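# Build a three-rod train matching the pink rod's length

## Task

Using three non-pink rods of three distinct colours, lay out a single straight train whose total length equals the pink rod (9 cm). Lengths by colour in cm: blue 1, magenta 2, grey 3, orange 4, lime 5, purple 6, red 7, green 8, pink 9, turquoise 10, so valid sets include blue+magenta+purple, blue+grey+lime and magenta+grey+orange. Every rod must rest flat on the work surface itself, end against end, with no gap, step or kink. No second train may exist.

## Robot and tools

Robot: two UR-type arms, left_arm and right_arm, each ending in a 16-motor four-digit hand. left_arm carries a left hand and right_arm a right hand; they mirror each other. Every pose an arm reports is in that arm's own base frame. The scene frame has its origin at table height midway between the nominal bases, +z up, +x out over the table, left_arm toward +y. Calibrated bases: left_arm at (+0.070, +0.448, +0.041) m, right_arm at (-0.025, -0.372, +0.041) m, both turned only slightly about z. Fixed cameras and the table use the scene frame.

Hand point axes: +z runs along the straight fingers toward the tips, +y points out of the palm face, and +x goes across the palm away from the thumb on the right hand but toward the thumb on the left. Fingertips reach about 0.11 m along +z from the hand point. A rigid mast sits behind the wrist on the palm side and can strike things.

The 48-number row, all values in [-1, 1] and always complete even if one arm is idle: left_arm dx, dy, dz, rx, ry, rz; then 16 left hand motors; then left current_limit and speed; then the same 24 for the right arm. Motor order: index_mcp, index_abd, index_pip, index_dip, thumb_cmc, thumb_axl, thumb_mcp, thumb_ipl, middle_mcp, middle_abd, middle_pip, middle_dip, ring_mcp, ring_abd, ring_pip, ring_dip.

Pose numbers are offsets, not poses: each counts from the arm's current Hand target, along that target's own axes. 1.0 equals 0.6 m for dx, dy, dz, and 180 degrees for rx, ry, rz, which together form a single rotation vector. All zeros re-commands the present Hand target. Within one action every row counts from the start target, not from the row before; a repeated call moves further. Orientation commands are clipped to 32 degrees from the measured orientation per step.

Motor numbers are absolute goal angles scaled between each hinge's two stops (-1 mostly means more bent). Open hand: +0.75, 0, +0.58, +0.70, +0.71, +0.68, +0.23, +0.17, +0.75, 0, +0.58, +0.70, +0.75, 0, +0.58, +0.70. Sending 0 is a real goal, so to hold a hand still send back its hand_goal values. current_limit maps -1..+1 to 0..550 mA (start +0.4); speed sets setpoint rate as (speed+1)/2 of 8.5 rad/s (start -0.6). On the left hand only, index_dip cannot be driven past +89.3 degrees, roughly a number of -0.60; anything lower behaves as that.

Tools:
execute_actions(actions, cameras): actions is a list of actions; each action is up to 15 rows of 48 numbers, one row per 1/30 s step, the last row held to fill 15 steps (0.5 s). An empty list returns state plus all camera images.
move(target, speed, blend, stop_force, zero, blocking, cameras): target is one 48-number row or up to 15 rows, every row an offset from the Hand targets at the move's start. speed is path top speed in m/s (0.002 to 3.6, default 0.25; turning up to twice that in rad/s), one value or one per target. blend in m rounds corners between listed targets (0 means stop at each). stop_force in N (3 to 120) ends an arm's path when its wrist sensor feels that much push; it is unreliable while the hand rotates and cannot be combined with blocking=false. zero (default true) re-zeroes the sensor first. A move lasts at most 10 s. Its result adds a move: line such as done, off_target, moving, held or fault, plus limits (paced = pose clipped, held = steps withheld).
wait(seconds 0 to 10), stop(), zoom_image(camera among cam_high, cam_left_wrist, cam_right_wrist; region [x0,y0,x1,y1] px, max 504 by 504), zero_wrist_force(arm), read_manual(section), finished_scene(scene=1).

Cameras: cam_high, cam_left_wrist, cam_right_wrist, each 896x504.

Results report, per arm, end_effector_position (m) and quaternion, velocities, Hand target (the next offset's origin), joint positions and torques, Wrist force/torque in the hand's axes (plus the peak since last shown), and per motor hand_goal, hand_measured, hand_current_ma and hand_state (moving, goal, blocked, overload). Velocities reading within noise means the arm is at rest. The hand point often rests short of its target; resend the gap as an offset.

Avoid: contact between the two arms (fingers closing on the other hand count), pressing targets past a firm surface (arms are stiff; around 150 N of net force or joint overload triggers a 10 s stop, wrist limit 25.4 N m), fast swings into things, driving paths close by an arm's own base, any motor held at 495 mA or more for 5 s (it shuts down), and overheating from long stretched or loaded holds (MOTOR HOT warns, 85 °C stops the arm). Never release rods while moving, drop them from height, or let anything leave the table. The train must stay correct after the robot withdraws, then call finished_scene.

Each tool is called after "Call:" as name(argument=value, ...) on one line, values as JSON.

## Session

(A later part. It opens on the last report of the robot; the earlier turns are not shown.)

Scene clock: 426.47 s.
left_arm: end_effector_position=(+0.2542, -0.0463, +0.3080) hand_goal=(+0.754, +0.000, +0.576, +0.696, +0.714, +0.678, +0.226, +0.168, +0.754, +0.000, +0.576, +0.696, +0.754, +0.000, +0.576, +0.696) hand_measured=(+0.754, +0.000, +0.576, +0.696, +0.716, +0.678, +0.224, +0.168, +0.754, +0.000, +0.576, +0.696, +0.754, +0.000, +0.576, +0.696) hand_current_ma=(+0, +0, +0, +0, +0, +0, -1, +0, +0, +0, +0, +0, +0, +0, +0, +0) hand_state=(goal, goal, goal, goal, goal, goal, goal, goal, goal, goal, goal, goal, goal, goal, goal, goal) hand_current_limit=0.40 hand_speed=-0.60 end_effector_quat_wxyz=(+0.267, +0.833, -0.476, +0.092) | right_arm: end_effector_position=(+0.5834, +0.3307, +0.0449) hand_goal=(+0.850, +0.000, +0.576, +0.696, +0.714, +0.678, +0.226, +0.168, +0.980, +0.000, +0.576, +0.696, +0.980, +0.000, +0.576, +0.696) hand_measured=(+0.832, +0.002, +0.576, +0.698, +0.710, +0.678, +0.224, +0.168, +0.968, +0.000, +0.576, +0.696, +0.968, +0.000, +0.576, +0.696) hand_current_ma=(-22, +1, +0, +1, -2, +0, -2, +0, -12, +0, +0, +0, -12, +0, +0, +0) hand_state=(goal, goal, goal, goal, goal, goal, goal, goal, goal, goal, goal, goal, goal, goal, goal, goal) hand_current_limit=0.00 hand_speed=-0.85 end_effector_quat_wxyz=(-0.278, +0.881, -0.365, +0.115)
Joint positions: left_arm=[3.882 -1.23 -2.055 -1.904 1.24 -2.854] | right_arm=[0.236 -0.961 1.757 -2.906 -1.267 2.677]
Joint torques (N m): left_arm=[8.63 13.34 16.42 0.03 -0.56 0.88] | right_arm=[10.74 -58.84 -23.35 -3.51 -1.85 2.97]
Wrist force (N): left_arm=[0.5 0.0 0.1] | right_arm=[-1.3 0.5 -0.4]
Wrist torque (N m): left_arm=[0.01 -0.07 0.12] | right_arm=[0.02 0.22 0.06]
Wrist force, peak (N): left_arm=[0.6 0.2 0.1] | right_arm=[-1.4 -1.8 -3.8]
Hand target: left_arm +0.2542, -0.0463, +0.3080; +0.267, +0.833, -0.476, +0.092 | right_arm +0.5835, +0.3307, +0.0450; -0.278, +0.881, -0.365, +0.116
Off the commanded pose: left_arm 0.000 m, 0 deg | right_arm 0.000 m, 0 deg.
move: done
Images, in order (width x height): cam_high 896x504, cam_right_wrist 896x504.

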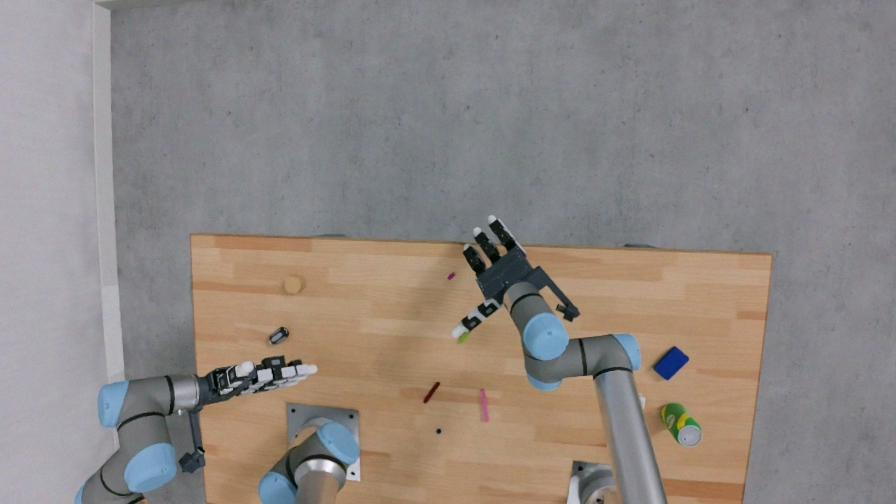

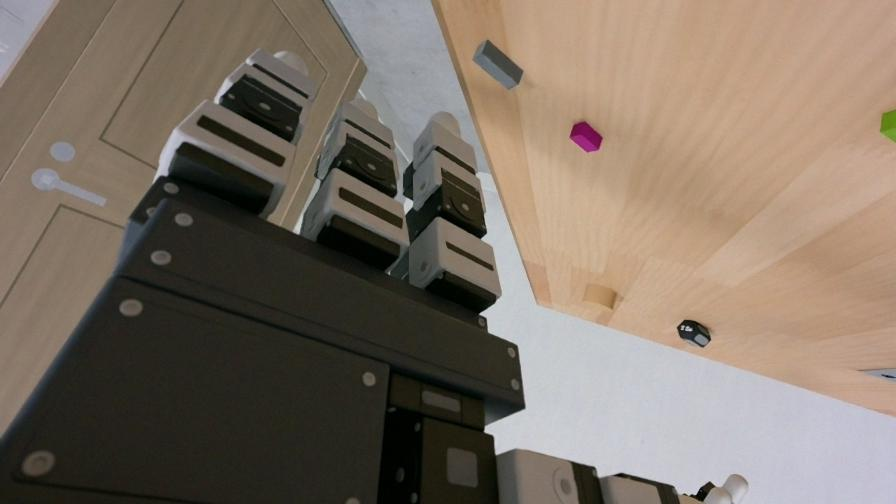

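Call:
move(target=[[0,0,0,0,0,0,0.754,0.0,0.576,0.696,0.714,0.678,0.226,0.168,0.754,0.0,0.576,0.696,0.754,0.0,0.576,0.696,0.4,-0.6,-0.0232,0.0227,0.0087,0,0,0,0.85,0.0,0.576,0.696,0.714,0.678,0.226,0.168,0.98,0.0,0.576,0.696,0.98,0.0,0.576,0.696,0.0,-0.85],[0,0,0,0,0,0,0.754,0.0,0.576,0.696,0.714,0.678,0.226,0.168,0.754,0.0,0.576,0.696,0.754,0.0,0.576,0.696,0.4,-0.6,-0.0232,0.0227,0.0087,0,0,0,0.644,0.0,0.576,0.696,0.714,0.678,0.226,0.168,0.98,0.0,0.576,0.696,0.98,0.0,0.576,0.696,0.0,-0.88]], speed=0.1, cameras=["cam_right_wrist"])

Call:
zoom_image(camera="cam_right_wrist", region=[400, 0, 600, 150])

Scene clock: 445.60 s.
left_arm: end_effector_position=(+0.2542, -0.0463, +0.3080) hand_goal=(+0.754, +0.000, +0.576, +0.696, +0.714, +0.678, +0.226, +0.168, +0.754, +0.000, +0.576, +0.696, +0.754, +0.000, +0.576, +0.696) hand_measured=(+0.754, +0.000, +0.576, +0.696, +0.716, +0.678, +0.224, +0.168, +0.754, +0.000, +0.576, +0.696, +0.754, +0.000, +0.576, +0.696) hand_current_ma=(+0, +0, +0, +0, +0, +0, -1, +0, +0, +0, +0, +0, +0, +0, +0, +0) hand_state=(goal, goal, goal, goal, goal, goal, goal, goal, goal, goal, goal, goal, goal, goal, goal, goal) hand_current_limit=0.40 hand_speed=-0.60 end_effector_quat_wxyz=(+0.267, +0.833, -0.476, +0.092) | right_arm: end_effector_position=(+0.5679, +0.3348, +0.0329) hand_goal=(+0.644, +0.000, +0.576, +0.696, +0.714, +0.678, +0.226, +0.168, +0.980, +0.000, +0.576, +0.696, +0.980, +0.000, +0.576, +0.696) hand_measured=(+0.694, +0.002, +0.588, +0.702, +0.710, +0.678, +0.224, +0.168, +0.968, +0.000, +0.576, +0.696, +0.968, +0.000, +0.576, +0.696) hand_current_ma=(+99, +1, +9, +4, -2, +0, -2, +0, -12, +0, +0, +0, -12, +0, +0, +0) hand_state=(blocked, goal, goal, goal, goal, goal, goal, goal, goal, goal, goal, goal, goal, goal, goal, goal) hand_current_limit=0.00 hand_speed=-0.88 end_effector_quat_wxyz=(-0.278, +0.881, -0.365, +0.116)
Joint positions: left_arm=[3.882 -1.23 -2.055 -1.904 1.24 -2.854] | right_arm=[0.249 -0.959 1.8 -2.954 -1.274 2.689]
Joint torques (N m): left_arm=[8.33 14.23 16.1 0.06 -0.57 0.97] | right_arm=[-11.77 -37.67 -23.74 -1.32 2.93 -2.87]
Wrist force (N): left_arm=[0.4 -0.1 -0.2] | right_arm=[-1.1 -1.2 -1.7]
Wrist torque (N m): left_arm=[0.03 -0.07 0.12] | right_arm=[0.21 0.15 -0.07]
Wrist force, peak (N): left_arm=[0.7 0.2 0.0] | right_arm=[-1.2 -1.2 -2.2]
Hand target: left_arm +0.2542, -0.0463, +0.3080; +0.267, +0.833, -0.476, +0.092 | right_arm +0.5679, +0.3348, +0.0329; -0.278, +0.881, -0.365, +0.116
Off the commanded pose: left_arm 0.000 m, 0 deg | right_arm 0.000 m, 0 deg.
move: done
Images, in order (width x height): cam_right_wrist 896x504.

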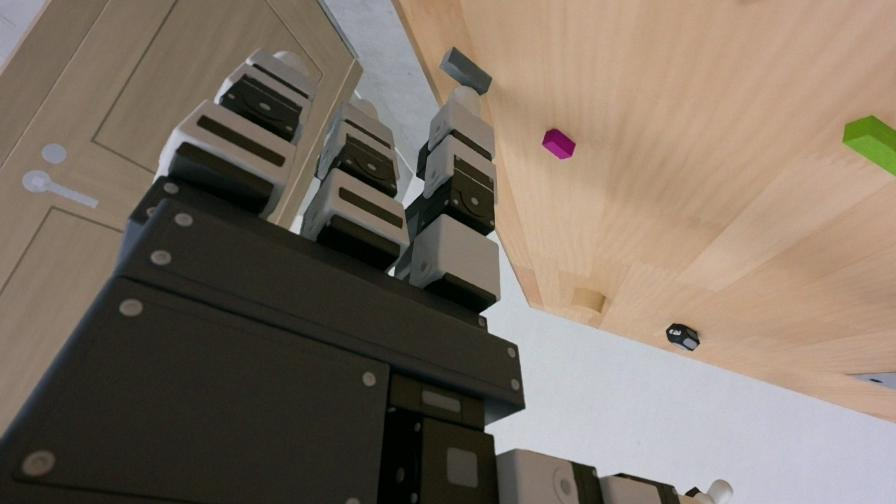

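Scaled by 2.520.

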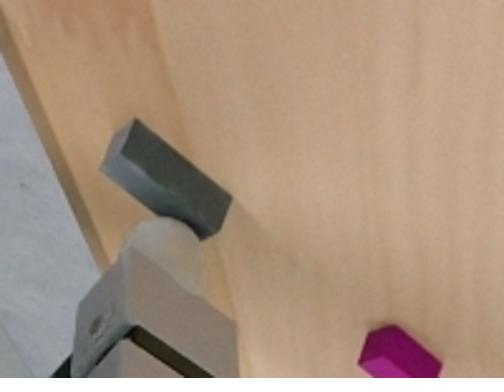

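Call:
move(target=[[0,0,0,0,0,0,0.754,0.0,0.576,0.696,0.714,0.678,0.226,0.168,0.754,0.0,0.576,0.696,0.754,0.0,0.576,0.696,0.4,-0.6,-0.0264,0.0446,-0.0312,0,0,0,0.644,0.0,0.576,0.696,0.714,0.678,0.226,0.168,0.98,0.0,0.576,0.696,0.98,0.0,0.576,0.696,0.0,-0.88],[0,0,0,0,0,0,0.754,0.0,0.576,0.696,0.714,0.678,0.226,0.168,0.754,0.0,0.576,0.696,0.754,0.0,0.576,0.696,0.4,-0.6,-0.1537,0.1527,-0.1069,0,0,0,0.644,0.0,0.576,0.696,0.714,0.678,0.226,0.168,0.98,0.0,0.576,0.696,0.98,0.0,0.576,0.696,0.0,-0.88]], speed=0.06, blend=0.015, cameras=["cam_right_wrist"])

Call:
zoom_image(camera="cam_right_wrist", region=[400, 0, 640, 180])

Scene clock: 456.47 s.
left_arm: end_effector_position=(+0.2542, -0.0463, +0.3080) hand_goal=(+0.754, +0.000, +0.576, +0.696, +0.714, +0.678, +0.226, +0.168, +0.754, +0.000, +0.576, +0.696, +0.754, +0.000, +0.576, +0.696) hand_measured=(+0.754, +0.000, +0.576, +0.696, +0.716, +0.678, +0.224, +0.168, +0.754, +0.000, +0.576, +0.696, +0.754, +0.000, +0.576, +0.696) hand_current_ma=(+0, +0, +0, +0, +0, +0, -1, +0, +0, +0, +0, +0, +0, +0, +0, +0) hand_state=(goal, goal, goal, goal, goal, goal, goal, goal, goal, goal, goal, goal, goal, goal, goal, goal) hand_current_limit=0.40 hand_speed=-0.60 end_effector_quat_wxyz=(+0.267, +0.833, -0.476, +0.092) | right_arm: end_effector_position=(+0.4235, +0.3211, +0.0329) hand_goal=(+0.644, +0.000, +0.576, +0.696, +0.714, +0.678, +0.226, +0.168, +0.980, +0.000, +0.576, +0.696, +0.980, +0.000, +0.576, +0.696) hand_measured=(+0.684, -0.004, +0.590, +0.704, +0.710, +0.678, +0.224, +0.168, +0.968, +0.000, +0.576, +0.696, +0.968, +0.000, +0.576, +0.696) hand_current_ma=(+72, -1, +12, +5, -2, +0, -2, +0, -12, +0, +0, +0, -12, +0, +0, +0) hand_state=(blocked, goal, goal, goal, goal, goal, goal, goal, goal, goal, goal, goal, goal, goal, goal, goal) hand_current_limit=0.00 hand_speed=-0.88 end_effector_quat_wxyz=(-0.278, +0.881, -0.365, +0.116) end_effector_velocity=(+0.002, +0.000, +0.000) end_effector_angular_velocity=(+0.001, +0.000, -0.002)
Joint positions: left_arm=[3.882 -1.23 -2.055 -1.904 1.24 -2.854] | right_arm=[0.299 -1.166 2.194 -3.154 -1.3 2.733]
Joint velocities: left_arm=[within noise] | right_arm=[-0.001 0.003 -0.005 0.002 0 0.001]
Joint torques (N m): left_arm=[8.33 12.64 17.65 -0.13 -0.73 0.95] | right_arm=[-11.3 -20.93 -19.61 -1.12 0.18 -0.94]
Wrist force (N): left_arm=[0.5 0.3 0.0] | right_arm=[-1.1 -1.0 -2.6]
Wrist torque (N m): left_arm=[0.07 -0.07 0.12] | right_arm=[0.32 0.18 -0.15]
Wrist force, peak (N): left_arm=[0.7 -0.2 0.0] | right_arm=[-1.1 -1.0 -2.6]
Hand target: left_arm +0.2542, -0.0463, +0.3080; +0.267, +0.833, -0.476, +0.092 | right_arm +0.4236, +0.3210, +0.0328; -0.278, +0.881, -0.365, +0.116
Off the commanded pose: left_arm 0.000 m, 0 deg | right_arm 0.000 m, 0 deg.
move: done
Images, in order (width x height): cam_right_wrist 896x504.

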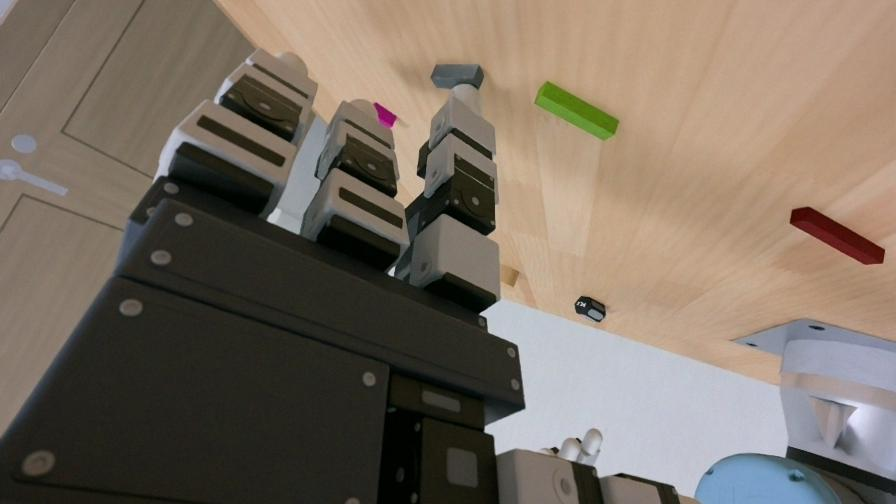

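Scaled by 2.100.

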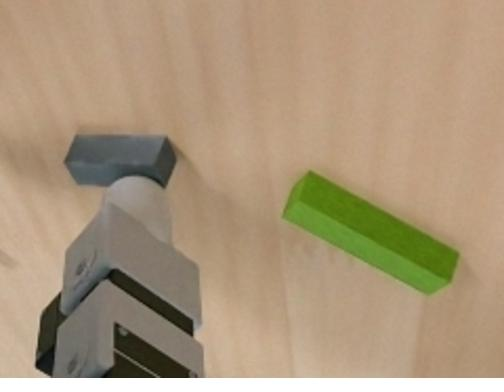

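Call:
zoom_image(camera="cam_right_wrist", region=[420, 50, 500, 110])

Scaled by 6.300.

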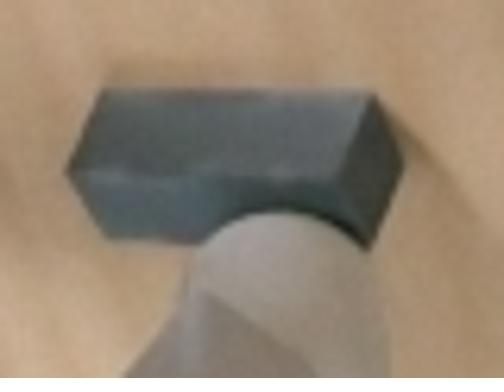

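Call:
move(target=[[0,0,0,0,0,0,0.754,0.0,0.576,0.696,0.714,0.678,0.226,0.168,0.754,0.0,0.576,0.696,0.754,0.0,0.576,0.696,0.4,-0.6,0,0,0,0,0,0,0.85,0.0,0.576,0.696,0.714,0.678,0.226,0.168,0.98,0.0,0.576,0.696,0.98,0.0,0.576,0.696,0.0,-0.85],[0,0,0,0,0,0,0.754,0.0,0.576,0.696,0.714,0.678,0.226,0.168,0.754,0.0,0.576,0.696,0.754,0.0,0.576,0.696,0.4,-0.6,-0.0655,0.0421,-0.0295,0,-0.0567,-0.0810,0.85,-0.1,0.576,0.696,0.714,0.678,0.226,0.168,0.85,0.1,0.576,0.696,0.98,0.0,0.576,0.696,0.0,-0.85]], speed=0.1, cameras=["cam_right_wrist"])

Call:
zoom_image(camera="cam_right_wrist", region=[340, 0, 640, 180])

Scene clock: 534.97 s.
left_arm: end_effector_position=(+0.2542, -0.0463, +0.3080) hand_goal=(+0.754, +0.000, +0.576, +0.696, +0.714, +0.678, +0.226, +0.168, +0.754, +0.000, +0.576, +0.696, +0.754, +0.000, +0.576, +0.696) hand_measured=(+0.754, +0.000, +0.576, +0.696, +0.716, +0.678, +0.224, +0.168, +0.754, +0.000, +0.576, +0.696, +0.754, +0.000, +0.576, +0.696) hand_current_ma=(+0, +0, +0, +0, +0, +0, -1, +0, +0, +0, +0, +0, +0, +0, +0, +0) hand_state=(goal, goal, goal, goal, goal, goal, goal, goal, goal, goal, goal, goal, goal, goal, goal, goal) hand_current_limit=0.40 hand_speed=-0.60 end_effector_quat_wxyz=(+0.267, +0.833, -0.476, +0.092) | right_arm: end_effector_position=(+0.3740, +0.3270, +0.0328) hand_goal=(+0.850, -0.100, +0.576, +0.696, +0.714, +0.678, +0.226, +0.168, +0.850, +0.100, +0.576, +0.696, +0.980, +0.000, +0.576, +0.696) hand_measured=(+0.830, -0.094, +0.576, +0.698, +0.710, +0.678, +0.224, +0.168, +0.846, +0.092, +0.576, +0.696, +0.968, +0.000, +0.576, +0.696) hand_current_ma=(-24, +4, +0, +1, -2, +0, -2, +0, -2, -4, +0, +0, -12, +0, +0, +0) hand_state=(goal, goal, goal, goal, goal, goal, goal, goal, goal, goal, goal, goal, goal, goal, goal, goal) hand_current_limit=0.00 hand_speed=-0.85 end_effector_quat_wxyz=(-0.292, +0.927, -0.224, +0.071)
Joint positions: left_arm=[3.882 -1.23 -2.055 -1.904 1.24 -2.854] | right_arm=[0.32 -1.231 2.271 -3.075 -1.158 2.464]
Joint torques (N m): left_arm=[8.61 13.44 17.27 -0.02 -0.64 0.82] | right_arm=[-12.31 -18.43 -21.15 -4.48 -1.78 2.63]
Wrist force (N): left_arm=[0.3 -0.1 0.0] | right_arm=[-1.0 1.3 -0.7]
Wrist torque (N m): left_arm=[-0.01 -0.04 0.11] | right_arm=[0.17 0.17 -0.14]
Wrist force, peak (N): left_arm=[0.6 -0.2 -0.2] | right_arm=[-1.1 -1.8 -4.8]
Hand target: left_arm +0.2542, -0.0463, +0.3080; +0.267, +0.833, -0.476, +0.092 | right_arm +0.3740, +0.3270, +0.0328; -0.292, +0.927, -0.224, +0.071
Off the commanded pose: left_arm 0.000 m, 0 deg | right_arm 0.000 m, 0 deg.
move: done
Images, in order (width x height): cam_right_wrist 896x504.

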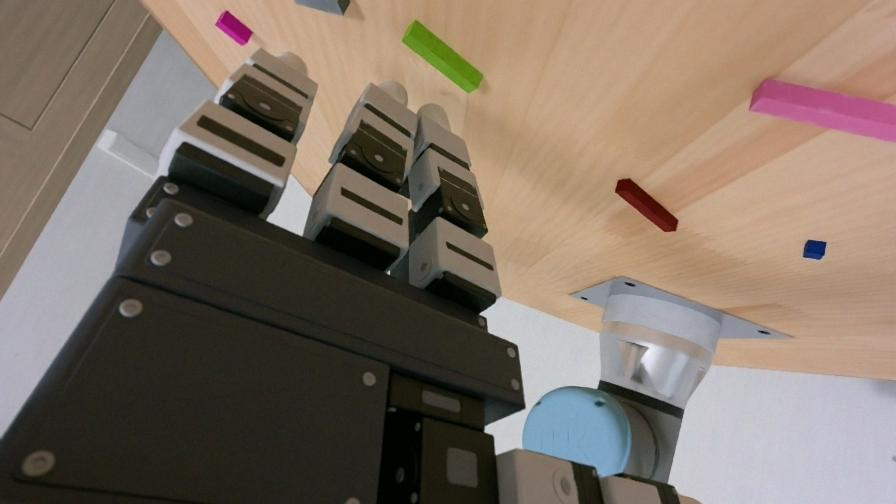

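Scaled by 1.680.

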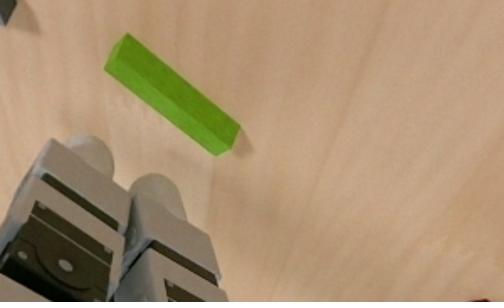

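Call:
move(target=[0,0,0,0,0,0,0.754,0.0,0.576,0.696,0.714,0.678,0.226,0.168,0.754,0.0,0.576,0.696,0.754,0.0,0.576,0.696,0.4,-0.6,0,0,0,0,0,0,0.640,-0.1,0.576,0.696,0.714,0.678,0.226,0.168,0.640,0.1,0.576,0.696,0.98,0.0,0.576,0.696,0.0,-0.88], cameras=["cam_right_wrist"])

Call:
zoom_image(camera="cam_right_wrist", region=[360, 0, 540, 120])

Scene clock: 539.20 s.
left_arm: end_effector_position=(+0.2542, -0.0463, +0.3080) hand_goal=(+0.754, +0.000, +0.576, +0.696, +0.714, +0.678, +0.226, +0.168, +0.754, +0.000, +0.576, +0.696, +0.754, +0.000, +0.576, +0.696) hand_measured=(+0.754, +0.000, +0.576, +0.696, +0.716, +0.678, +0.224, +0.168, +0.754, +0.000, +0.576, +0.696, +0.754, +0.000, +0.576, +0.696) hand_current_ma=(+0, +0, +0, +0, +0, +0, -1, +0, +0, +0, +0, +0, +0, +0, +0, +0) hand_state=(goal, goal, goal, goal, goal, goal, goal, goal, goal, goal, goal, goal, goal, goal, goal, goal) hand_current_limit=0.40 hand_speed=-0.60 end_effector_quat_wxyz=(+0.267, +0.833, -0.476, +0.092) | right_arm: end_effector_position=(+0.3740, +0.3270, +0.0328) hand_goal=(+0.640, -0.100, +0.576, +0.696, +0.714, +0.678, +0.226, +0.168, +0.640, +0.100, +0.576, +0.696, +0.980, +0.000, +0.576, +0.696) hand_measured=(+0.684, -0.094, +0.586, +0.702, +0.710, +0.678, +0.224, +0.168, +0.684, +0.092, +0.586, +0.702, +0.968, +0.000, +0.576, +0.696) hand_current_ma=(+80, +4, +8, +3, -2, +0, -2, +0, +81, -4, +9, +4, -12, +0, +0, +0) hand_state=(blocked, goal, goal, goal, goal, goal, goal, goal, blocked, goal, goal, goal, goal, goal, goal, goal) hand_current_limit=0.00 hand_speed=-0.88 end_effector_quat_wxyz=(-0.292, +0.927, -0.224, +0.071)
Joint positions: left_arm=[3.882 -1.23 -2.055 -1.904 1.24 -2.854] | right_arm=[0.32 -1.231 2.271 -3.075 -1.158 2.464]
Joint torques (N m): left_arm=[8.64 13.62 16.9 -0.09 -0.65 1.13] | right_arm=[-11.44 -18.77 -19.75 -3.18 -0.91 2.17]
Wrist force (N): left_arm=[0.2 -0.4 0.0] | right_arm=[-1.3 -1.8 -3.1]
Wrist torque (N m): left_arm=[-0.03 -0.03 0.10] | right_arm=[0.51 0.14 -0.16]
Wrist force, peak (N): left_arm=[0.7 0.2 0.1] | right_arm=[-1.2 -2.3 -3.1]
Hand target: left_arm +0.2542, -0.0463, +0.3080; +0.267, +0.833, -0.476, +0.092 | right_arm +0.3740, +0.3270, +0.0328; -0.292, +0.927, -0.224, +0.071
Off the commanded pose: left_arm 0.000 m, 0 deg | right_arm 0.000 m, 0 deg.
move: done
Images, in order (width x height): cam_right_wrist 896x504.

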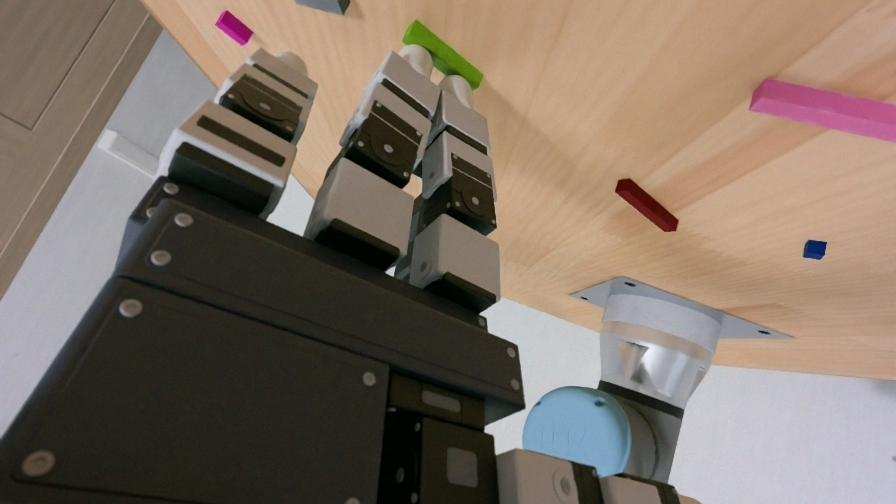

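Scaled by 2.800.

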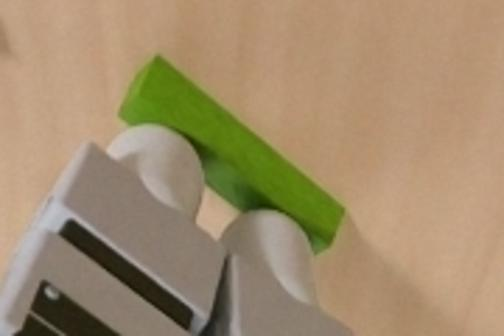

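Call:
move(target=[0,0,0,0,0,0,0.754,0.0,0.576,0.696,0.714,0.678,0.226,0.168,0.754,0.0,0.576,0.696,0.754,0.0,0.576,0.696,0.4,-0.6,0.1266,-0.0162,0.0113,0,-0.0867,-0.1238,0.640,-0.1,0.576,0.696,0.714,0.678,0.226,0.168,0.640,0.1,0.576,0.696,0.98,0.0,0.576,0.696,0.0,-0.88], speed=0.08, cameras=["cam_right_wrist"])

Call:
zoom_image(camera="cam_right_wrist", region=[300, 0, 540, 160])

Scene clock: 548.67 s.
left_arm: end_effector_position=(+0.2542, -0.0463, +0.3080) hand_goal=(+0.754, +0.000, +0.576, +0.696, +0.714, +0.678, +0.226, +0.168, +0.754, +0.000, +0.576, +0.696, +0.754, +0.000, +0.576, +0.696) hand_measured=(+0.754, +0.000, +0.576, +0.696, +0.716, +0.678, +0.224, +0.168, +0.754, +0.000, +0.576, +0.696, +0.754, +0.000, +0.576, +0.696) hand_current_ma=(+0, +0, +0, +0, +0, +0, -1, +0, +0, +0, +0, +0, +0, +0, +0, +0) hand_state=(goal, goal, goal, goal, goal, goal, goal, goal, goal, goal, goal, goal, goal, goal, goal, goal) hand_current_limit=0.40 hand_speed=-0.60 end_effector_quat_wxyz=(+0.267, +0.833, -0.476, +0.092) | right_arm: end_effector_position=(+0.4470, +0.3027, +0.0328) hand_goal=(+0.640, -0.100, +0.576, +0.696, +0.714, +0.678, +0.226, +0.168, +0.640, +0.100, +0.576, +0.696, +0.980, +0.000, +0.576, +0.696) hand_measured=(+0.680, -0.064, +0.590, +0.704, +0.710, +0.678, +0.224, +0.168, +0.672, +0.122, +0.592, +0.706, +0.968, +0.000, +0.576, +0.696) hand_current_ma=(+73, +44, +13, +6, -2, +0, -2, +0, +52, +22, +16, +7, -12, +0, +0, +0) hand_state=(blocked, blocked, goal, goal, goal, goal, goal, goal, blocked, blocked, goal, goal, goal, goal, goal, goal) hand_current_limit=0.00 hand_speed=-0.88 end_effector_quat_wxyz=(-0.301, +0.954, +0.000, +0.000)
Joint positions: left_arm=[3.882 -1.23 -2.055 -1.904 1.24 -2.854] | right_arm=[0.218 -1.183 2.058 -2.598 -0.977 1.836]
Joint torques (N m): left_arm=[8.9 13.13 17.2 -0.07 -0.54 1.07] | right_arm=[9.59 -40.48 -6.86 -3.28 -2.03 2.55]
Wrist force (N): left_arm=[0.5 0.0 0.1] | right_arm=[-2.0 -3.9 -4.9]
Wrist torque (N m): left_arm=[0.02 -0.08 0.13] | right_arm=[0.58 0.02 -0.17]
Wrist force, peak (N): left_arm=[0.7 0.1 -0.1] | right_arm=[-3.7 -3.7 -13.3]
Hand target: left_arm +0.2542, -0.0463, +0.3080; +0.267, +0.833, -0.476, +0.092 | right_arm +0.4470, +0.3028, +0.0329; -0.300, +0.954, +0.000, +0.000
Off the commanded pose: left_arm 0.000 m, 0 deg | right_arm 0.000 m, 0 deg.
move: done
Images, in order (width x height): cam_right_wrist 896x504.

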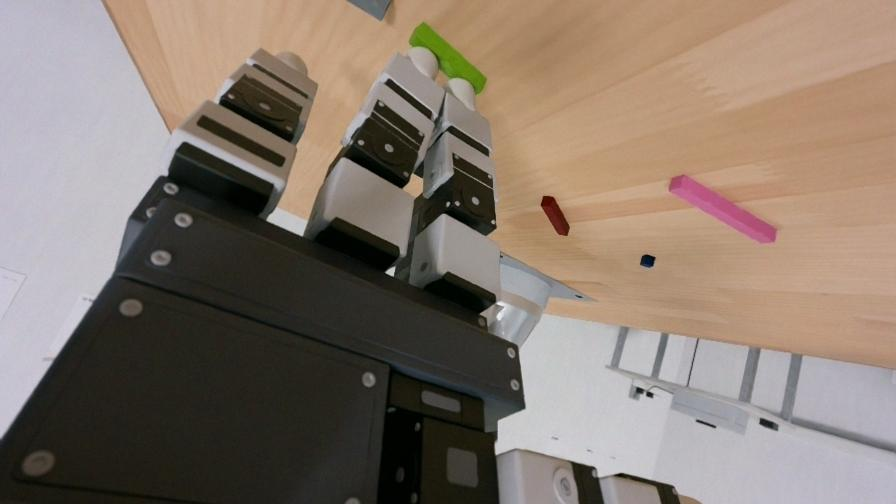

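Scaled by 2.100.

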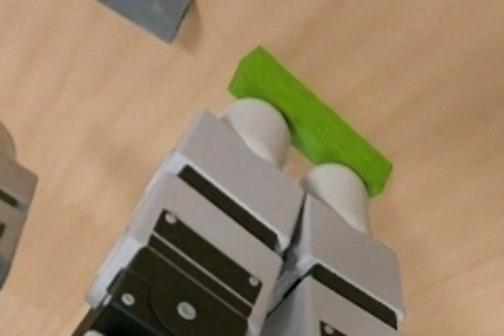

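Call:
zoom_image(camera="cam_right_wrist", region=[340, 0, 500, 110])

Scaled by 3.150.

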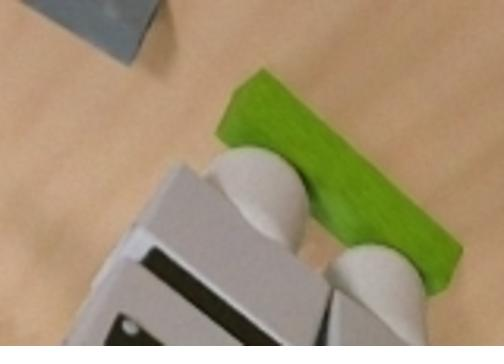

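Call:
move(target=[0,0,0,0,0,0,0.754,0.0,0.576,0.696,0.714,0.678,0.226,0.168,0.754,0.0,0.576,0.696,0.754,0.0,0.576,0.696,0.4,-0.6,0,0,0,0,0,0,0.88,-0.1,0.576,0.696,0.714,0.678,0.226,0.168,0.88,0.1,0.576,0.696,0.98,0.0,0.576,0.696,0.0,-0.85], cameras=["cam_right_wrist"])

Call:
zoom_image(camera="cam_right_wrist", region=[330, 0, 530, 120])

Scene clock: 565.23 s.
left_arm: end_effector_position=(+0.2542, -0.0463, +0.3080) hand_goal=(+0.754, +0.000, +0.576, +0.696, +0.714, +0.678, +0.226, +0.168, +0.754, +0.000, +0.576, +0.696, +0.754, +0.000, +0.576, +0.696) hand_measured=(+0.754, +0.000, +0.576, +0.696, +0.716, +0.678, +0.224, +0.168, +0.754, +0.000, +0.576, +0.696, +0.754, +0.000, +0.576, +0.696) hand_current_ma=(+0, +0, +0, +0, +0, +0, -1, +0, +0, +0, +0, +0, +0, +0, +0, +0) hand_state=(goal, goal, goal, goal, goal, goal, goal, goal, goal, goal, goal, goal, goal, goal, goal, goal) hand_current_limit=0.40 hand_speed=-0.60 end_effector_quat_wxyz=(+0.267, +0.833, -0.476, +0.092) | right_arm: end_effector_position=(+0.4470, +0.3028, +0.0329) hand_goal=(+0.880, -0.100, +0.576, +0.696, +0.714, +0.678, +0.226, +0.168, +0.880, +0.100, +0.576, +0.696, +0.980, +0.000, +0.576, +0.696) hand_measured=(+0.860, -0.086, +0.576, +0.698, +0.710, +0.678, +0.224, +0.168, +0.860, +0.098, +0.576, +0.698, +0.968, +0.000, +0.576, +0.696) hand_current_ma=(-24, +10, +0, +1, -2, +0, -2, +0, -26, +0, +0, +1, -12, +0, +0, +0) hand_state=(goal, goal, goal, goal, goal, goal, goal, goal, blocked, goal, goal, goal, goal, goal, goal, goal) hand_current_limit=0.00 hand_speed=-0.85 end_effector_quat_wxyz=(-0.300, +0.954, +0.000, +0.000)
Joint positions: left_arm=[3.882 -1.23 -2.055 -1.904 1.24 -2.854] | right_arm=[0.219 -1.183 2.059 -2.598 -0.977 1.836]
Joint torques (N m): left_arm=[8.51 14.12 17.75 -0.23 -0.6 0.97] | right_arm=[11.13 -47.78 -10.75 -2.19 1.29 -1.86]
Wrist force (N): left_arm=[0.3 -0.2 0.0] | right_arm=[-0.5 0.1 -0.4]
Wrist torque (N m): left_arm=[0.01 -0.05 0.11] | right_arm=[0.00 0.11 -0.05]
Wrist force, peak (N): left_arm=[0.8 -0.1 0.0] | right_arm=[-1.8 -4.1 -5.7]
Hand target: left_arm +0.2542, -0.0463, +0.3080; +0.267, +0.833, -0.476, +0.092 | right_arm +0.4470, +0.3028, +0.0329; -0.300, +0.954, +0.000, +0.000
Off the commanded pose: left_arm 0.000 m, 0 deg | right_arm 0.000 m, 0 deg.
move: done
Images, in order (width x height): cam_right_wrist 896x504.

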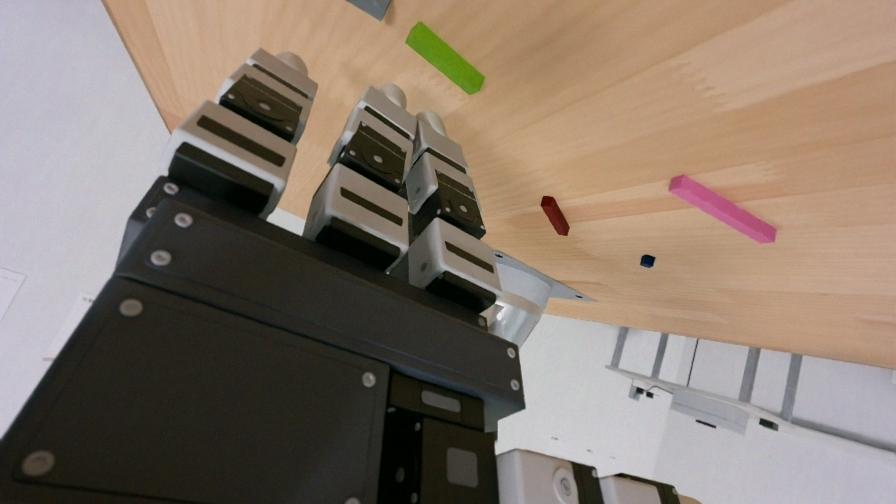

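Scaled by 2.520.

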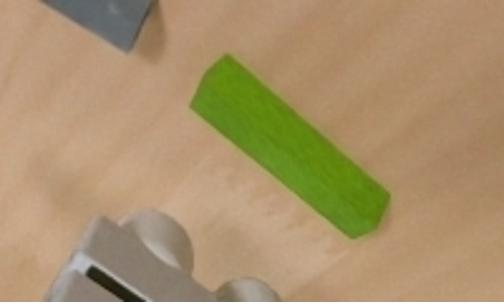

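Call:
move(target=[0,0,0,0,0,0,0.754,0.0,0.576,0.696,0.714,0.678,0.226,0.168,0.754,0.0,0.576,0.696,0.754,0.0,0.576,0.696,0.4,-0.6,0.1377,-0.0052,0.0036,0,-0.0417,-0.0596,0.88,-0.1,0.576,0.696,0.714,0.678,0.226,0.168,0.88,0.1,0.576,0.696,0.98,0.0,0.576,0.696,0.0,-0.85], cameras=["cam_right_wrist"], speed=0.12)

Call:
zoom_image(camera="cam_right_wrist", region=[370, 0, 590, 160])

Scene clock: 588.53 s.
left_arm: end_effector_position=(+0.2542, -0.0463, +0.3080) hand_goal=(+0.754, +0.000, +0.576, +0.696, +0.714, +0.678, +0.226, +0.168, +0.754, +0.000, +0.576, +0.696, +0.754, +0.000, +0.576, +0.696) hand_measured=(+0.754, +0.000, +0.576, +0.696, +0.716, +0.678, +0.224, +0.168, +0.754, +0.000, +0.576, +0.696, +0.754, +0.000, +0.576, +0.696) hand_current_ma=(+0, +0, +0, +0, +0, +0, -1, +0, +0, +0, +0, +0, +0, +0, +0, +0) hand_state=(goal, goal, goal, goal, goal, goal, goal, goal, goal, goal, goal, goal, goal, goal, goal, goal) hand_current_limit=0.40 hand_speed=-0.60 end_effector_quat_wxyz=(+0.267, +0.833, -0.476, +0.092) | right_arm: end_effector_position=(+0.5296, +0.3065, +0.0329) hand_goal=(+0.880, -0.100, +0.576, +0.696, +0.714, +0.678, +0.226, +0.168, +0.880, +0.100, +0.576, +0.696, +0.980, +0.000, +0.576, +0.696) hand_measured=(+0.860, -0.086, +0.576, +0.698, +0.710, +0.678, +0.224, +0.168, +0.860, +0.098, +0.576, +0.698, +0.968, +0.000, +0.576, +0.696) hand_current_ma=(-23, +10, +0, +1, -2, +0, -2, +0, -25, +0, +0, +1, -12, +0, +0, +0) hand_state=(goal, goal, goal, goal, goal, goal, goal, goal, blocked, goal, goal, goal, goal, goal, goal, goal) hand_current_limit=0.00 hand_speed=-0.85 end_effector_quat_wxyz=(-0.298, +0.948, +0.109, -0.034)
Joint positions: left_arm=[3.882 -1.23 -2.055 -1.904 1.24 -2.854] | right_arm=[0.201 -1.051 1.776 -2.277 -0.961 1.538]
Joint torques (N m): left_arm=[8.07 12.74 18.78 -0.01 -0.6 1.04] | right_arm=[4.43 -57.68 -18.99 -1.84 -1.55 1.76]
Wrist force (N): left_arm=[0.1 0.1 -0.1] | right_arm=[-0.7 -0.1 -0.3]
Wrist torque (N m): left_arm=[0.05 -0.03 0.09] | right_arm=[-0.05 0.17 -0.07]
Wrist force, peak (N): left_arm=[0.8 0.1 0.0] | right_arm=[-1.5 0.3 -0.5]
Hand target: left_arm +0.2542, -0.0463, +0.3080; +0.267, +0.833, -0.476, +0.092 | right_arm +0.5296, +0.3065, +0.0330; -0.298, +0.948, +0.109, -0.034
Off the commanded pose: left_arm 0.000 m, 0 deg | right_arm 0.000 m, 0 deg.
move: done
Images, in order (width x height): cam_right_wrist 896x504.

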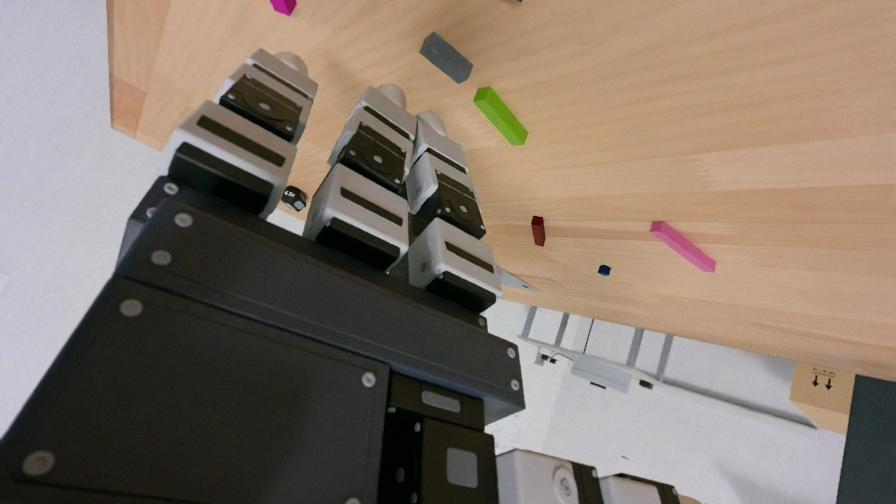

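Scaled by 2.291.

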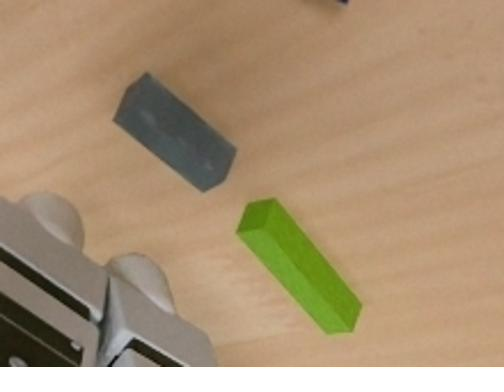

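Call:
move(target=[[0,0,0,0,0,0,0.754,0.0,0.576,0.696,0.714,0.678,0.226,0.168,0.754,0.0,0.576,0.696,0.754,0.0,0.576,0.696,0.4,-0.6,-0.0143,-0.0032,0.0022,0,0.0118,0.0168,0.88,-0.1,0.576,0.696,0.714,0.678,0.226,0.168,0.88,0.1,0.576,0.696,0.98,0.0,0.576,0.696,0.0,-0.88],[0,0,0,0,0,0,0.754,0.0,0.576,0.696,0.714,0.678,0.226,0.168,0.754,0.0,0.576,0.696,0.754,0.0,0.576,0.696,0.4,-0.6,-0.0143,-0.0032,0.0022,0,0.0118,0.0168,0.64,-0.1,0.576,0.696,0.714,0.678,0.226,0.168,0.64,0.1,0.576,0.696,0.98,0.0,0.576,0.696,0.0,-0.88],[0,0,0,0,0,0,0.754,0.0,0.576,0.696,0.714,0.678,0.226,0.168,0.754,0.0,0.576,0.696,0.754,0.0,0.576,0.696,0.4,-0.6,-0.0847,-0.0127,0.0088,0,0.0609,0.0869,0.64,-0.1,0.576,0.696,0.714,0.678,0.226,0.168,0.64,0.1,0.576,0.696,0.98,0.0,0.576,0.696,0.0,-0.88]], cameras=["cam_right_wrist"], speed=0.06)

Call:
zoom_image(camera="cam_right_wrist", region=[380, 0, 580, 150])

Scene clock: 621.47 s.
left_arm: end_effector_position=(+0.2542, -0.0463, +0.3080) hand_goal=(+0.754, +0.000, +0.576, +0.696, +0.714, +0.678, +0.226, +0.168, +0.754, +0.000, +0.576, +0.696, +0.754, +0.000, +0.576, +0.696) hand_measured=(+0.754, +0.000, +0.576, +0.696, +0.716, +0.678, +0.224, +0.168, +0.754, +0.000, +0.576, +0.696, +0.754, +0.000, +0.576, +0.696) hand_current_ma=(+0, +0, +0, +0, +0, +0, -1, +0, +0, +0, +0, +0, +0, +0, +0, +0) hand_state=(goal, goal, goal, goal, goal, goal, goal, goal, goal, goal, goal, goal, goal, goal, goal, goal) hand_current_limit=0.40 hand_speed=-0.60 end_effector_quat_wxyz=(+0.267, +0.833, -0.476, +0.092) | right_arm: end_effector_position=(+0.4780, +0.3040, +0.0330) hand_goal=(+0.640, -0.100, +0.576, +0.696, +0.714, +0.678, +0.226, +0.168, +0.640, +0.100, +0.576, +0.696, +0.980, +0.000, +0.576, +0.696) hand_measured=(+0.680, -0.104, +0.586, +0.702, +0.710, +0.678, +0.224, +0.168, +0.684, +0.084, +0.588, +0.702, +0.968, +0.000, +0.576, +0.696) hand_current_ma=(+70, -1, +8, +3, -2, +0, -2, +0, +80, -14, +10, +4, -12, +0, +0, +0) hand_state=(blocked, goal, goal, goal, goal, goal, goal, goal, blocked, goal, goal, goal, goal, goal, goal, goal) hand_current_limit=0.00 hand_speed=-0.88 end_effector_quat_wxyz=(-0.300, +0.952, -0.050, +0.016)
Joint positions: left_arm=[3.882 -1.23 -2.055 -1.904 1.24 -2.854] | right_arm=[0.207 -1.132 1.996 -2.648 -0.994 1.946]
Joint torques (N m): left_arm=[7.85 13.32 17.92 -0.04 -0.71 1.2] | right_arm=[8.16 -28.75 -23.04 -0.34 1.31 -3]
Wrist force (N): left_arm=[0.3 0.1 0.0] | right_arm=[-0.2 -2.5 -2.7]
Wrist torque (N m): left_arm=[0.04 -0.06 0.11] | right_arm=[0.44 0.19 0.13]
Wrist force, peak (N): left_arm=[0.8 -0.1 0.0] | right_arm=[0.1 -3.4 -5.3]
Hand target: left_arm +0.2542, -0.0463, +0.3080; +0.267, +0.833, -0.476, +0.092 | right_arm +0.4780, +0.3041, +0.0330; -0.300, +0.952, -0.050, +0.016
Off the commanded pose: left_arm 0.000 m, 0 deg | right_arm 0.000 m, 0 deg.
move: done
Images, in order (width x height): cam_right_wrist 896x504.

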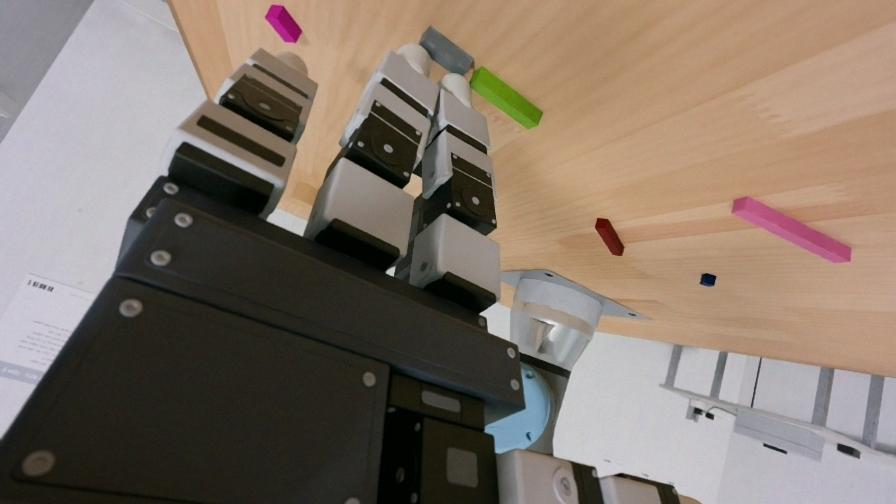

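Scaled by 2.520.

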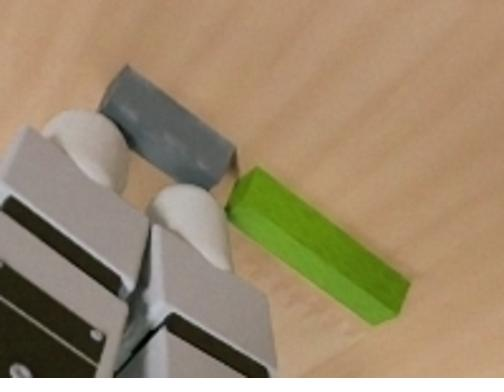

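Call:
zoom_image(camera="cam_right_wrist", region=[420, 15, 500, 85])

Call:
zoom_image(camera="cam_right_wrist", region=[470, 55, 550, 135])

Scaled by 6.300.

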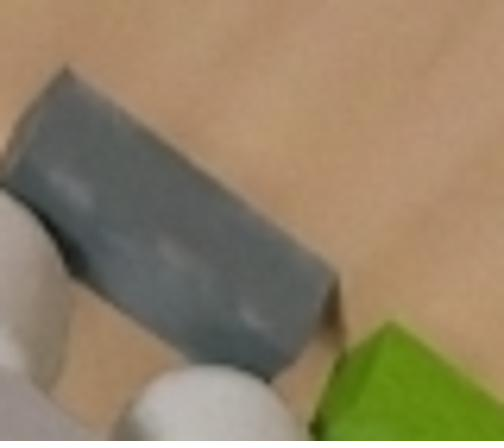

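Scaled by 6.300.

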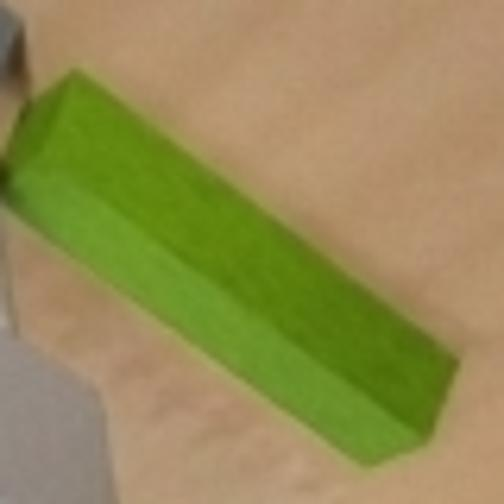

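Call:
move(target=[0,0,0,0,0,0,0.754,0.0,0.576,0.696,0.714,0.678,0.226,0.168,0.754,0.0,0.576,0.696,0.754,0.0,0.576,0.696,0.4,-0.6,-0.0081,0.0008,-0.0006,0,-0.0064,-0.0091,0.64,-0.1,0.576,0.696,0.714,0.678,0.226,0.168,0.64,0.1,0.576,0.696,0.98,0.0,0.576,0.696,0.0,-0.88], cameras=["cam_right_wrist"], speed=0.03)

Call:
zoom_image(camera="cam_right_wrist", region=[420, 15, 500, 85])

Call:
zoom_image(camera="cam_right_wrist", region=[420, 15, 560, 135])

Scene clock: 643.23 s.
left_arm: end_effector_position=(+0.2542, -0.0463, +0.3080) hand_goal=(+0.754, +0.000, +0.576, +0.696, +0.714, +0.678, +0.226, +0.168, +0.754, +0.000, +0.576, +0.696, +0.754, +0.000, +0.576, +0.696) hand_measured=(+0.754, +0.000, +0.576, +0.696, +0.716, +0.678, +0.224, +0.168, +0.754, +0.000, +0.576, +0.696, +0.754, +0.000, +0.576, +0.696) hand_current_ma=(+0, +0, +0, +0, +0, +0, -1, +0, +0, +0, +0, +0, +0, +0, +0, +0) hand_state=(goal, goal, goal, goal, goal, goal, goal, goal, goal, goal, goal, goal, goal, goal, goal, goal) hand_current_limit=0.40 hand_speed=-0.60 end_effector_quat_wxyz=(+0.267, +0.833, -0.476, +0.092) | right_arm: end_effector_position=(+0.4730, +0.3040, +0.0330) hand_goal=(+0.640, -0.100, +0.576, +0.696, +0.714, +0.678, +0.226, +0.168, +0.640, +0.100, +0.576, +0.696, +0.980, +0.000, +0.576, +0.696) hand_measured=(+0.680, -0.106, +0.586, +0.702, +0.710, +0.678, +0.224, +0.168, +0.682, +0.080, +0.588, +0.702, +0.968, +0.000, +0.576, +0.696) hand_current_ma=(+69, -3, +9, +3, -2, +0, -2, +0, +78, -17, +11, +4, -12, +0, +0, +0) hand_state=(blocked, goal, goal, goal, goal, goal, goal, goal, blocked, goal, goal, goal, goal, goal, goal, goal) hand_current_limit=0.00 hand_speed=-0.88 end_effector_quat_wxyz=(-0.300, +0.953, -0.033, +0.011) end_effector_velocity=(+0.000, +0.000, +0.001) end_effector_angular_velocity=(+0.001, +0.001, -0.003)
Joint positions: left_arm=[3.882 -1.23 -2.055 -1.904 1.24 -2.854] | right_arm=[0.209 -1.14 2.003 -2.625 -0.987 1.907]
Joint velocities: left_arm=[within noise] | right_arm=[0.001 -0.001 0 -0.001 0 0.005]
Joint torques (N m): left_arm=[8.99 13.54 18.03 -0.17 -0.78 1.16] | right_arm=[8.78 -38.26 -13.69 -3.17 1.74 3.09]
Wrist force (N): left_arm=[0.5 0.0 -0.2] | right_arm=[0.1 -3.1 -3.6]
Wrist torque (N m): left_arm=[0.05 -0.08 0.12] | right_arm=[0.39 0.31 0.14]
Wrist force, peak (N): left_arm=[0.6 0.2 -0.1] | right_arm=[0.6 -3.9 -5.1]
Hand target: left_arm +0.2542, -0.0463, +0.3080; +0.267, +0.833, -0.476, +0.092 | right_arm +0.4731, +0.3040, +0.0330; -0.300, +0.953, -0.033, +0.011
Off the commanded pose: left_arm 0.000 m, 0 deg | right_arm 0.000 m, 0 deg.
move: done
Images, in order (width x height): cam_right_wrist 896x504.

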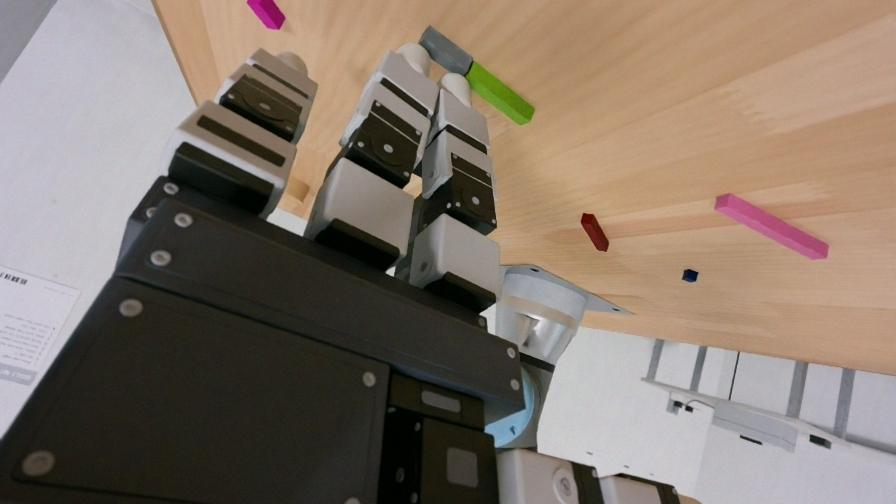

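Scaled by 6.300.

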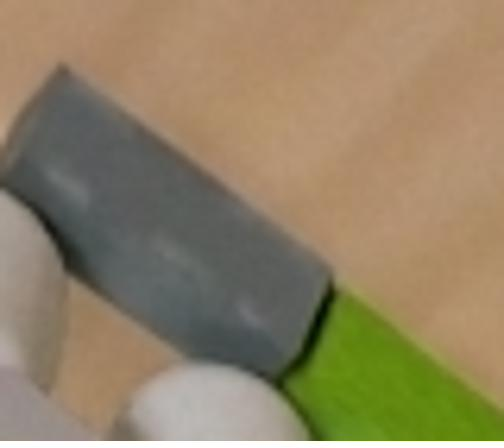

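Scaled by 3.600.

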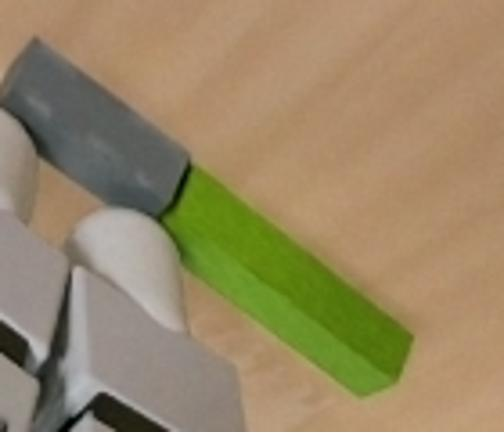

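Call:
move(target=[[0,0,0,0,0,0,0.754,0.0,0.576,0.696,0.714,0.678,0.226,0.168,0.754,0.0,0.576,0.696,0.754,0.0,0.576,0.696,0.4,-0.6,0,0,0,0,0,0,0.88,-0.1,0.576,0.696,0.714,0.678,0.226,0.168,0.88,0.1,0.576,0.696,0.98,0.0,0.576,0.696,0.0,-0.88],[0,0,0,0,0,0,0.754,0.0,0.576,0.696,0.714,0.678,0.226,0.168,0.754,0.0,0.576,0.696,0.754,0.0,0.576,0.696,0.4,-0.6,0.1245,0.0903,-0.0632,0,-0.0127,-0.0182,0.88,0.0,0.576,0.696,0.714,0.678,0.226,0.168,0.98,0.0,0.576,0.696,0.98,0.0,0.576,0.696,0.0,-0.85]], cameras=["cam_right_wrist"], speed=0.15)

Call:
zoom_image(camera="cam_right_wrist", region=[340, 0, 640, 200])

Scene clock: 670.03 s.
left_arm: end_effector_position=(+0.2542, -0.0463, +0.3080) hand_goal=(+0.754, +0.000, +0.576, +0.696, +0.714, +0.678, +0.226, +0.168, +0.754, +0.000, +0.576, +0.696, +0.754, +0.000, +0.576, +0.696) hand_measured=(+0.754, +0.000, +0.576, +0.696, +0.716, +0.678, +0.224, +0.168, +0.754, +0.000, +0.576, +0.696, +0.754, +0.000, +0.576, +0.696) hand_current_ma=(+0, +0, +0, +0, +0, +0, -1, +0, +0, +0, +0, +0, +0, +0, +0, +0) hand_state=(goal, goal, goal, goal, goal, goal, goal, goal, goal, goal, goal, goal, goal, goal, goal, goal) hand_current_limit=0.40 hand_speed=-0.60 end_effector_quat_wxyz=(+0.267, +0.833, -0.476, +0.092) | right_arm: end_effector_position=(+0.5429, +0.2328, +0.0331) hand_goal=(+0.880, +0.000, +0.576, +0.696, +0.714, +0.678, +0.226, +0.168, +0.980, +0.000, +0.576, +0.696, +0.980, +0.000, +0.576, +0.696) hand_measured=(+0.860, -0.002, +0.576, +0.698, +0.710, +0.678, +0.224, +0.168, +0.958, +0.004, +0.576, +0.698, +0.968, +0.000, +0.576, +0.696) hand_current_ma=(-26, -1, +0, +1, -2, +0, -2, +0, -27, +1, +0, +1, -12, +0, +0, +0) hand_state=(blocked, goal, goal, goal, goal, goal, goal, goal, blocked, goal, goal, goal, goal, goal, goal, goal) hand_current_limit=0.00 hand_speed=-0.85 end_effector_quat_wxyz=(-0.300, +0.954, +0.000, +0.001)
Joint positions: left_arm=[3.882 -1.23 -2.055 -1.904 1.24 -2.854] | right_arm=[0.066 -1.092 1.868 -2.393 -0.962 1.652]
Joint torques (N m): left_arm=[8.16 12.89 19.23 -0.21 -0.79 0.85] | right_arm=[11.35 -55.16 -18.3 -0.96 -1.19 -2.76]
Wrist force (N): left_arm=[0.3 0.0 0.0] | right_arm=[-0.7 0.2 -0.1]
Wrist torque (N m): left_arm=[0.02 -0.05 0.11] | right_arm=[-0.03 0.17 -0.11]
Wrist force, peak (N): left_arm=[0.7 0.3 0.2] | right_arm=[0.2 -3.5 -4.4]
Hand target: left_arm +0.2542, -0.0463, +0.3080; +0.267, +0.833, -0.476, +0.092 | right_arm +0.5430, +0.2328, +0.0331; -0.300, +0.954, +0.000, +0.001
Off the commanded pose: left_arm 0.000 m, 0 deg | right_arm 0.000 m, 0 deg.
move: done
Images, in order (width x height): cam_right_wrist 896x504.

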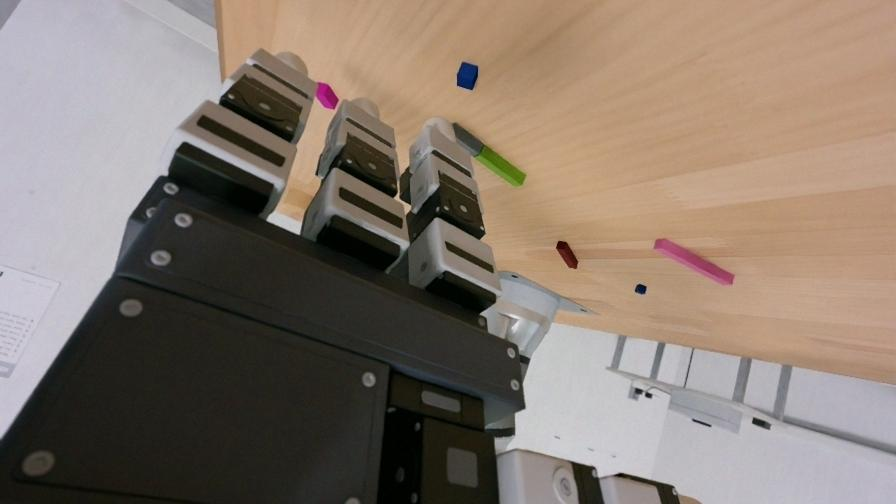

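Scaled by 1.680.

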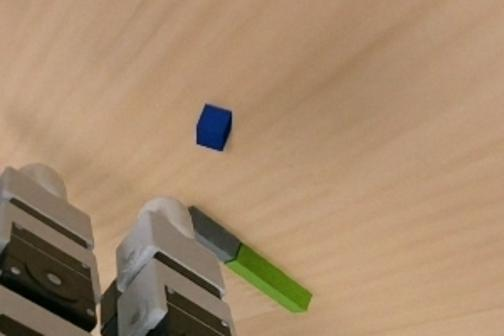

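Call:
zoom_image(camera="cam_right_wrist", region=[440, 50, 500, 100])

Call:
zoom_image(camera="cam_right_wrist", region=[440, 100, 540, 200])

Scaled by 8.400.

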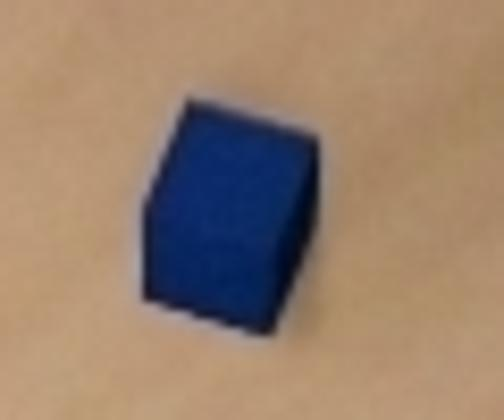

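Scaled by 5.040.

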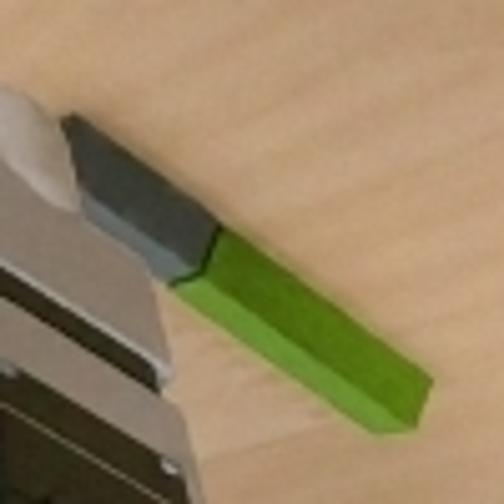

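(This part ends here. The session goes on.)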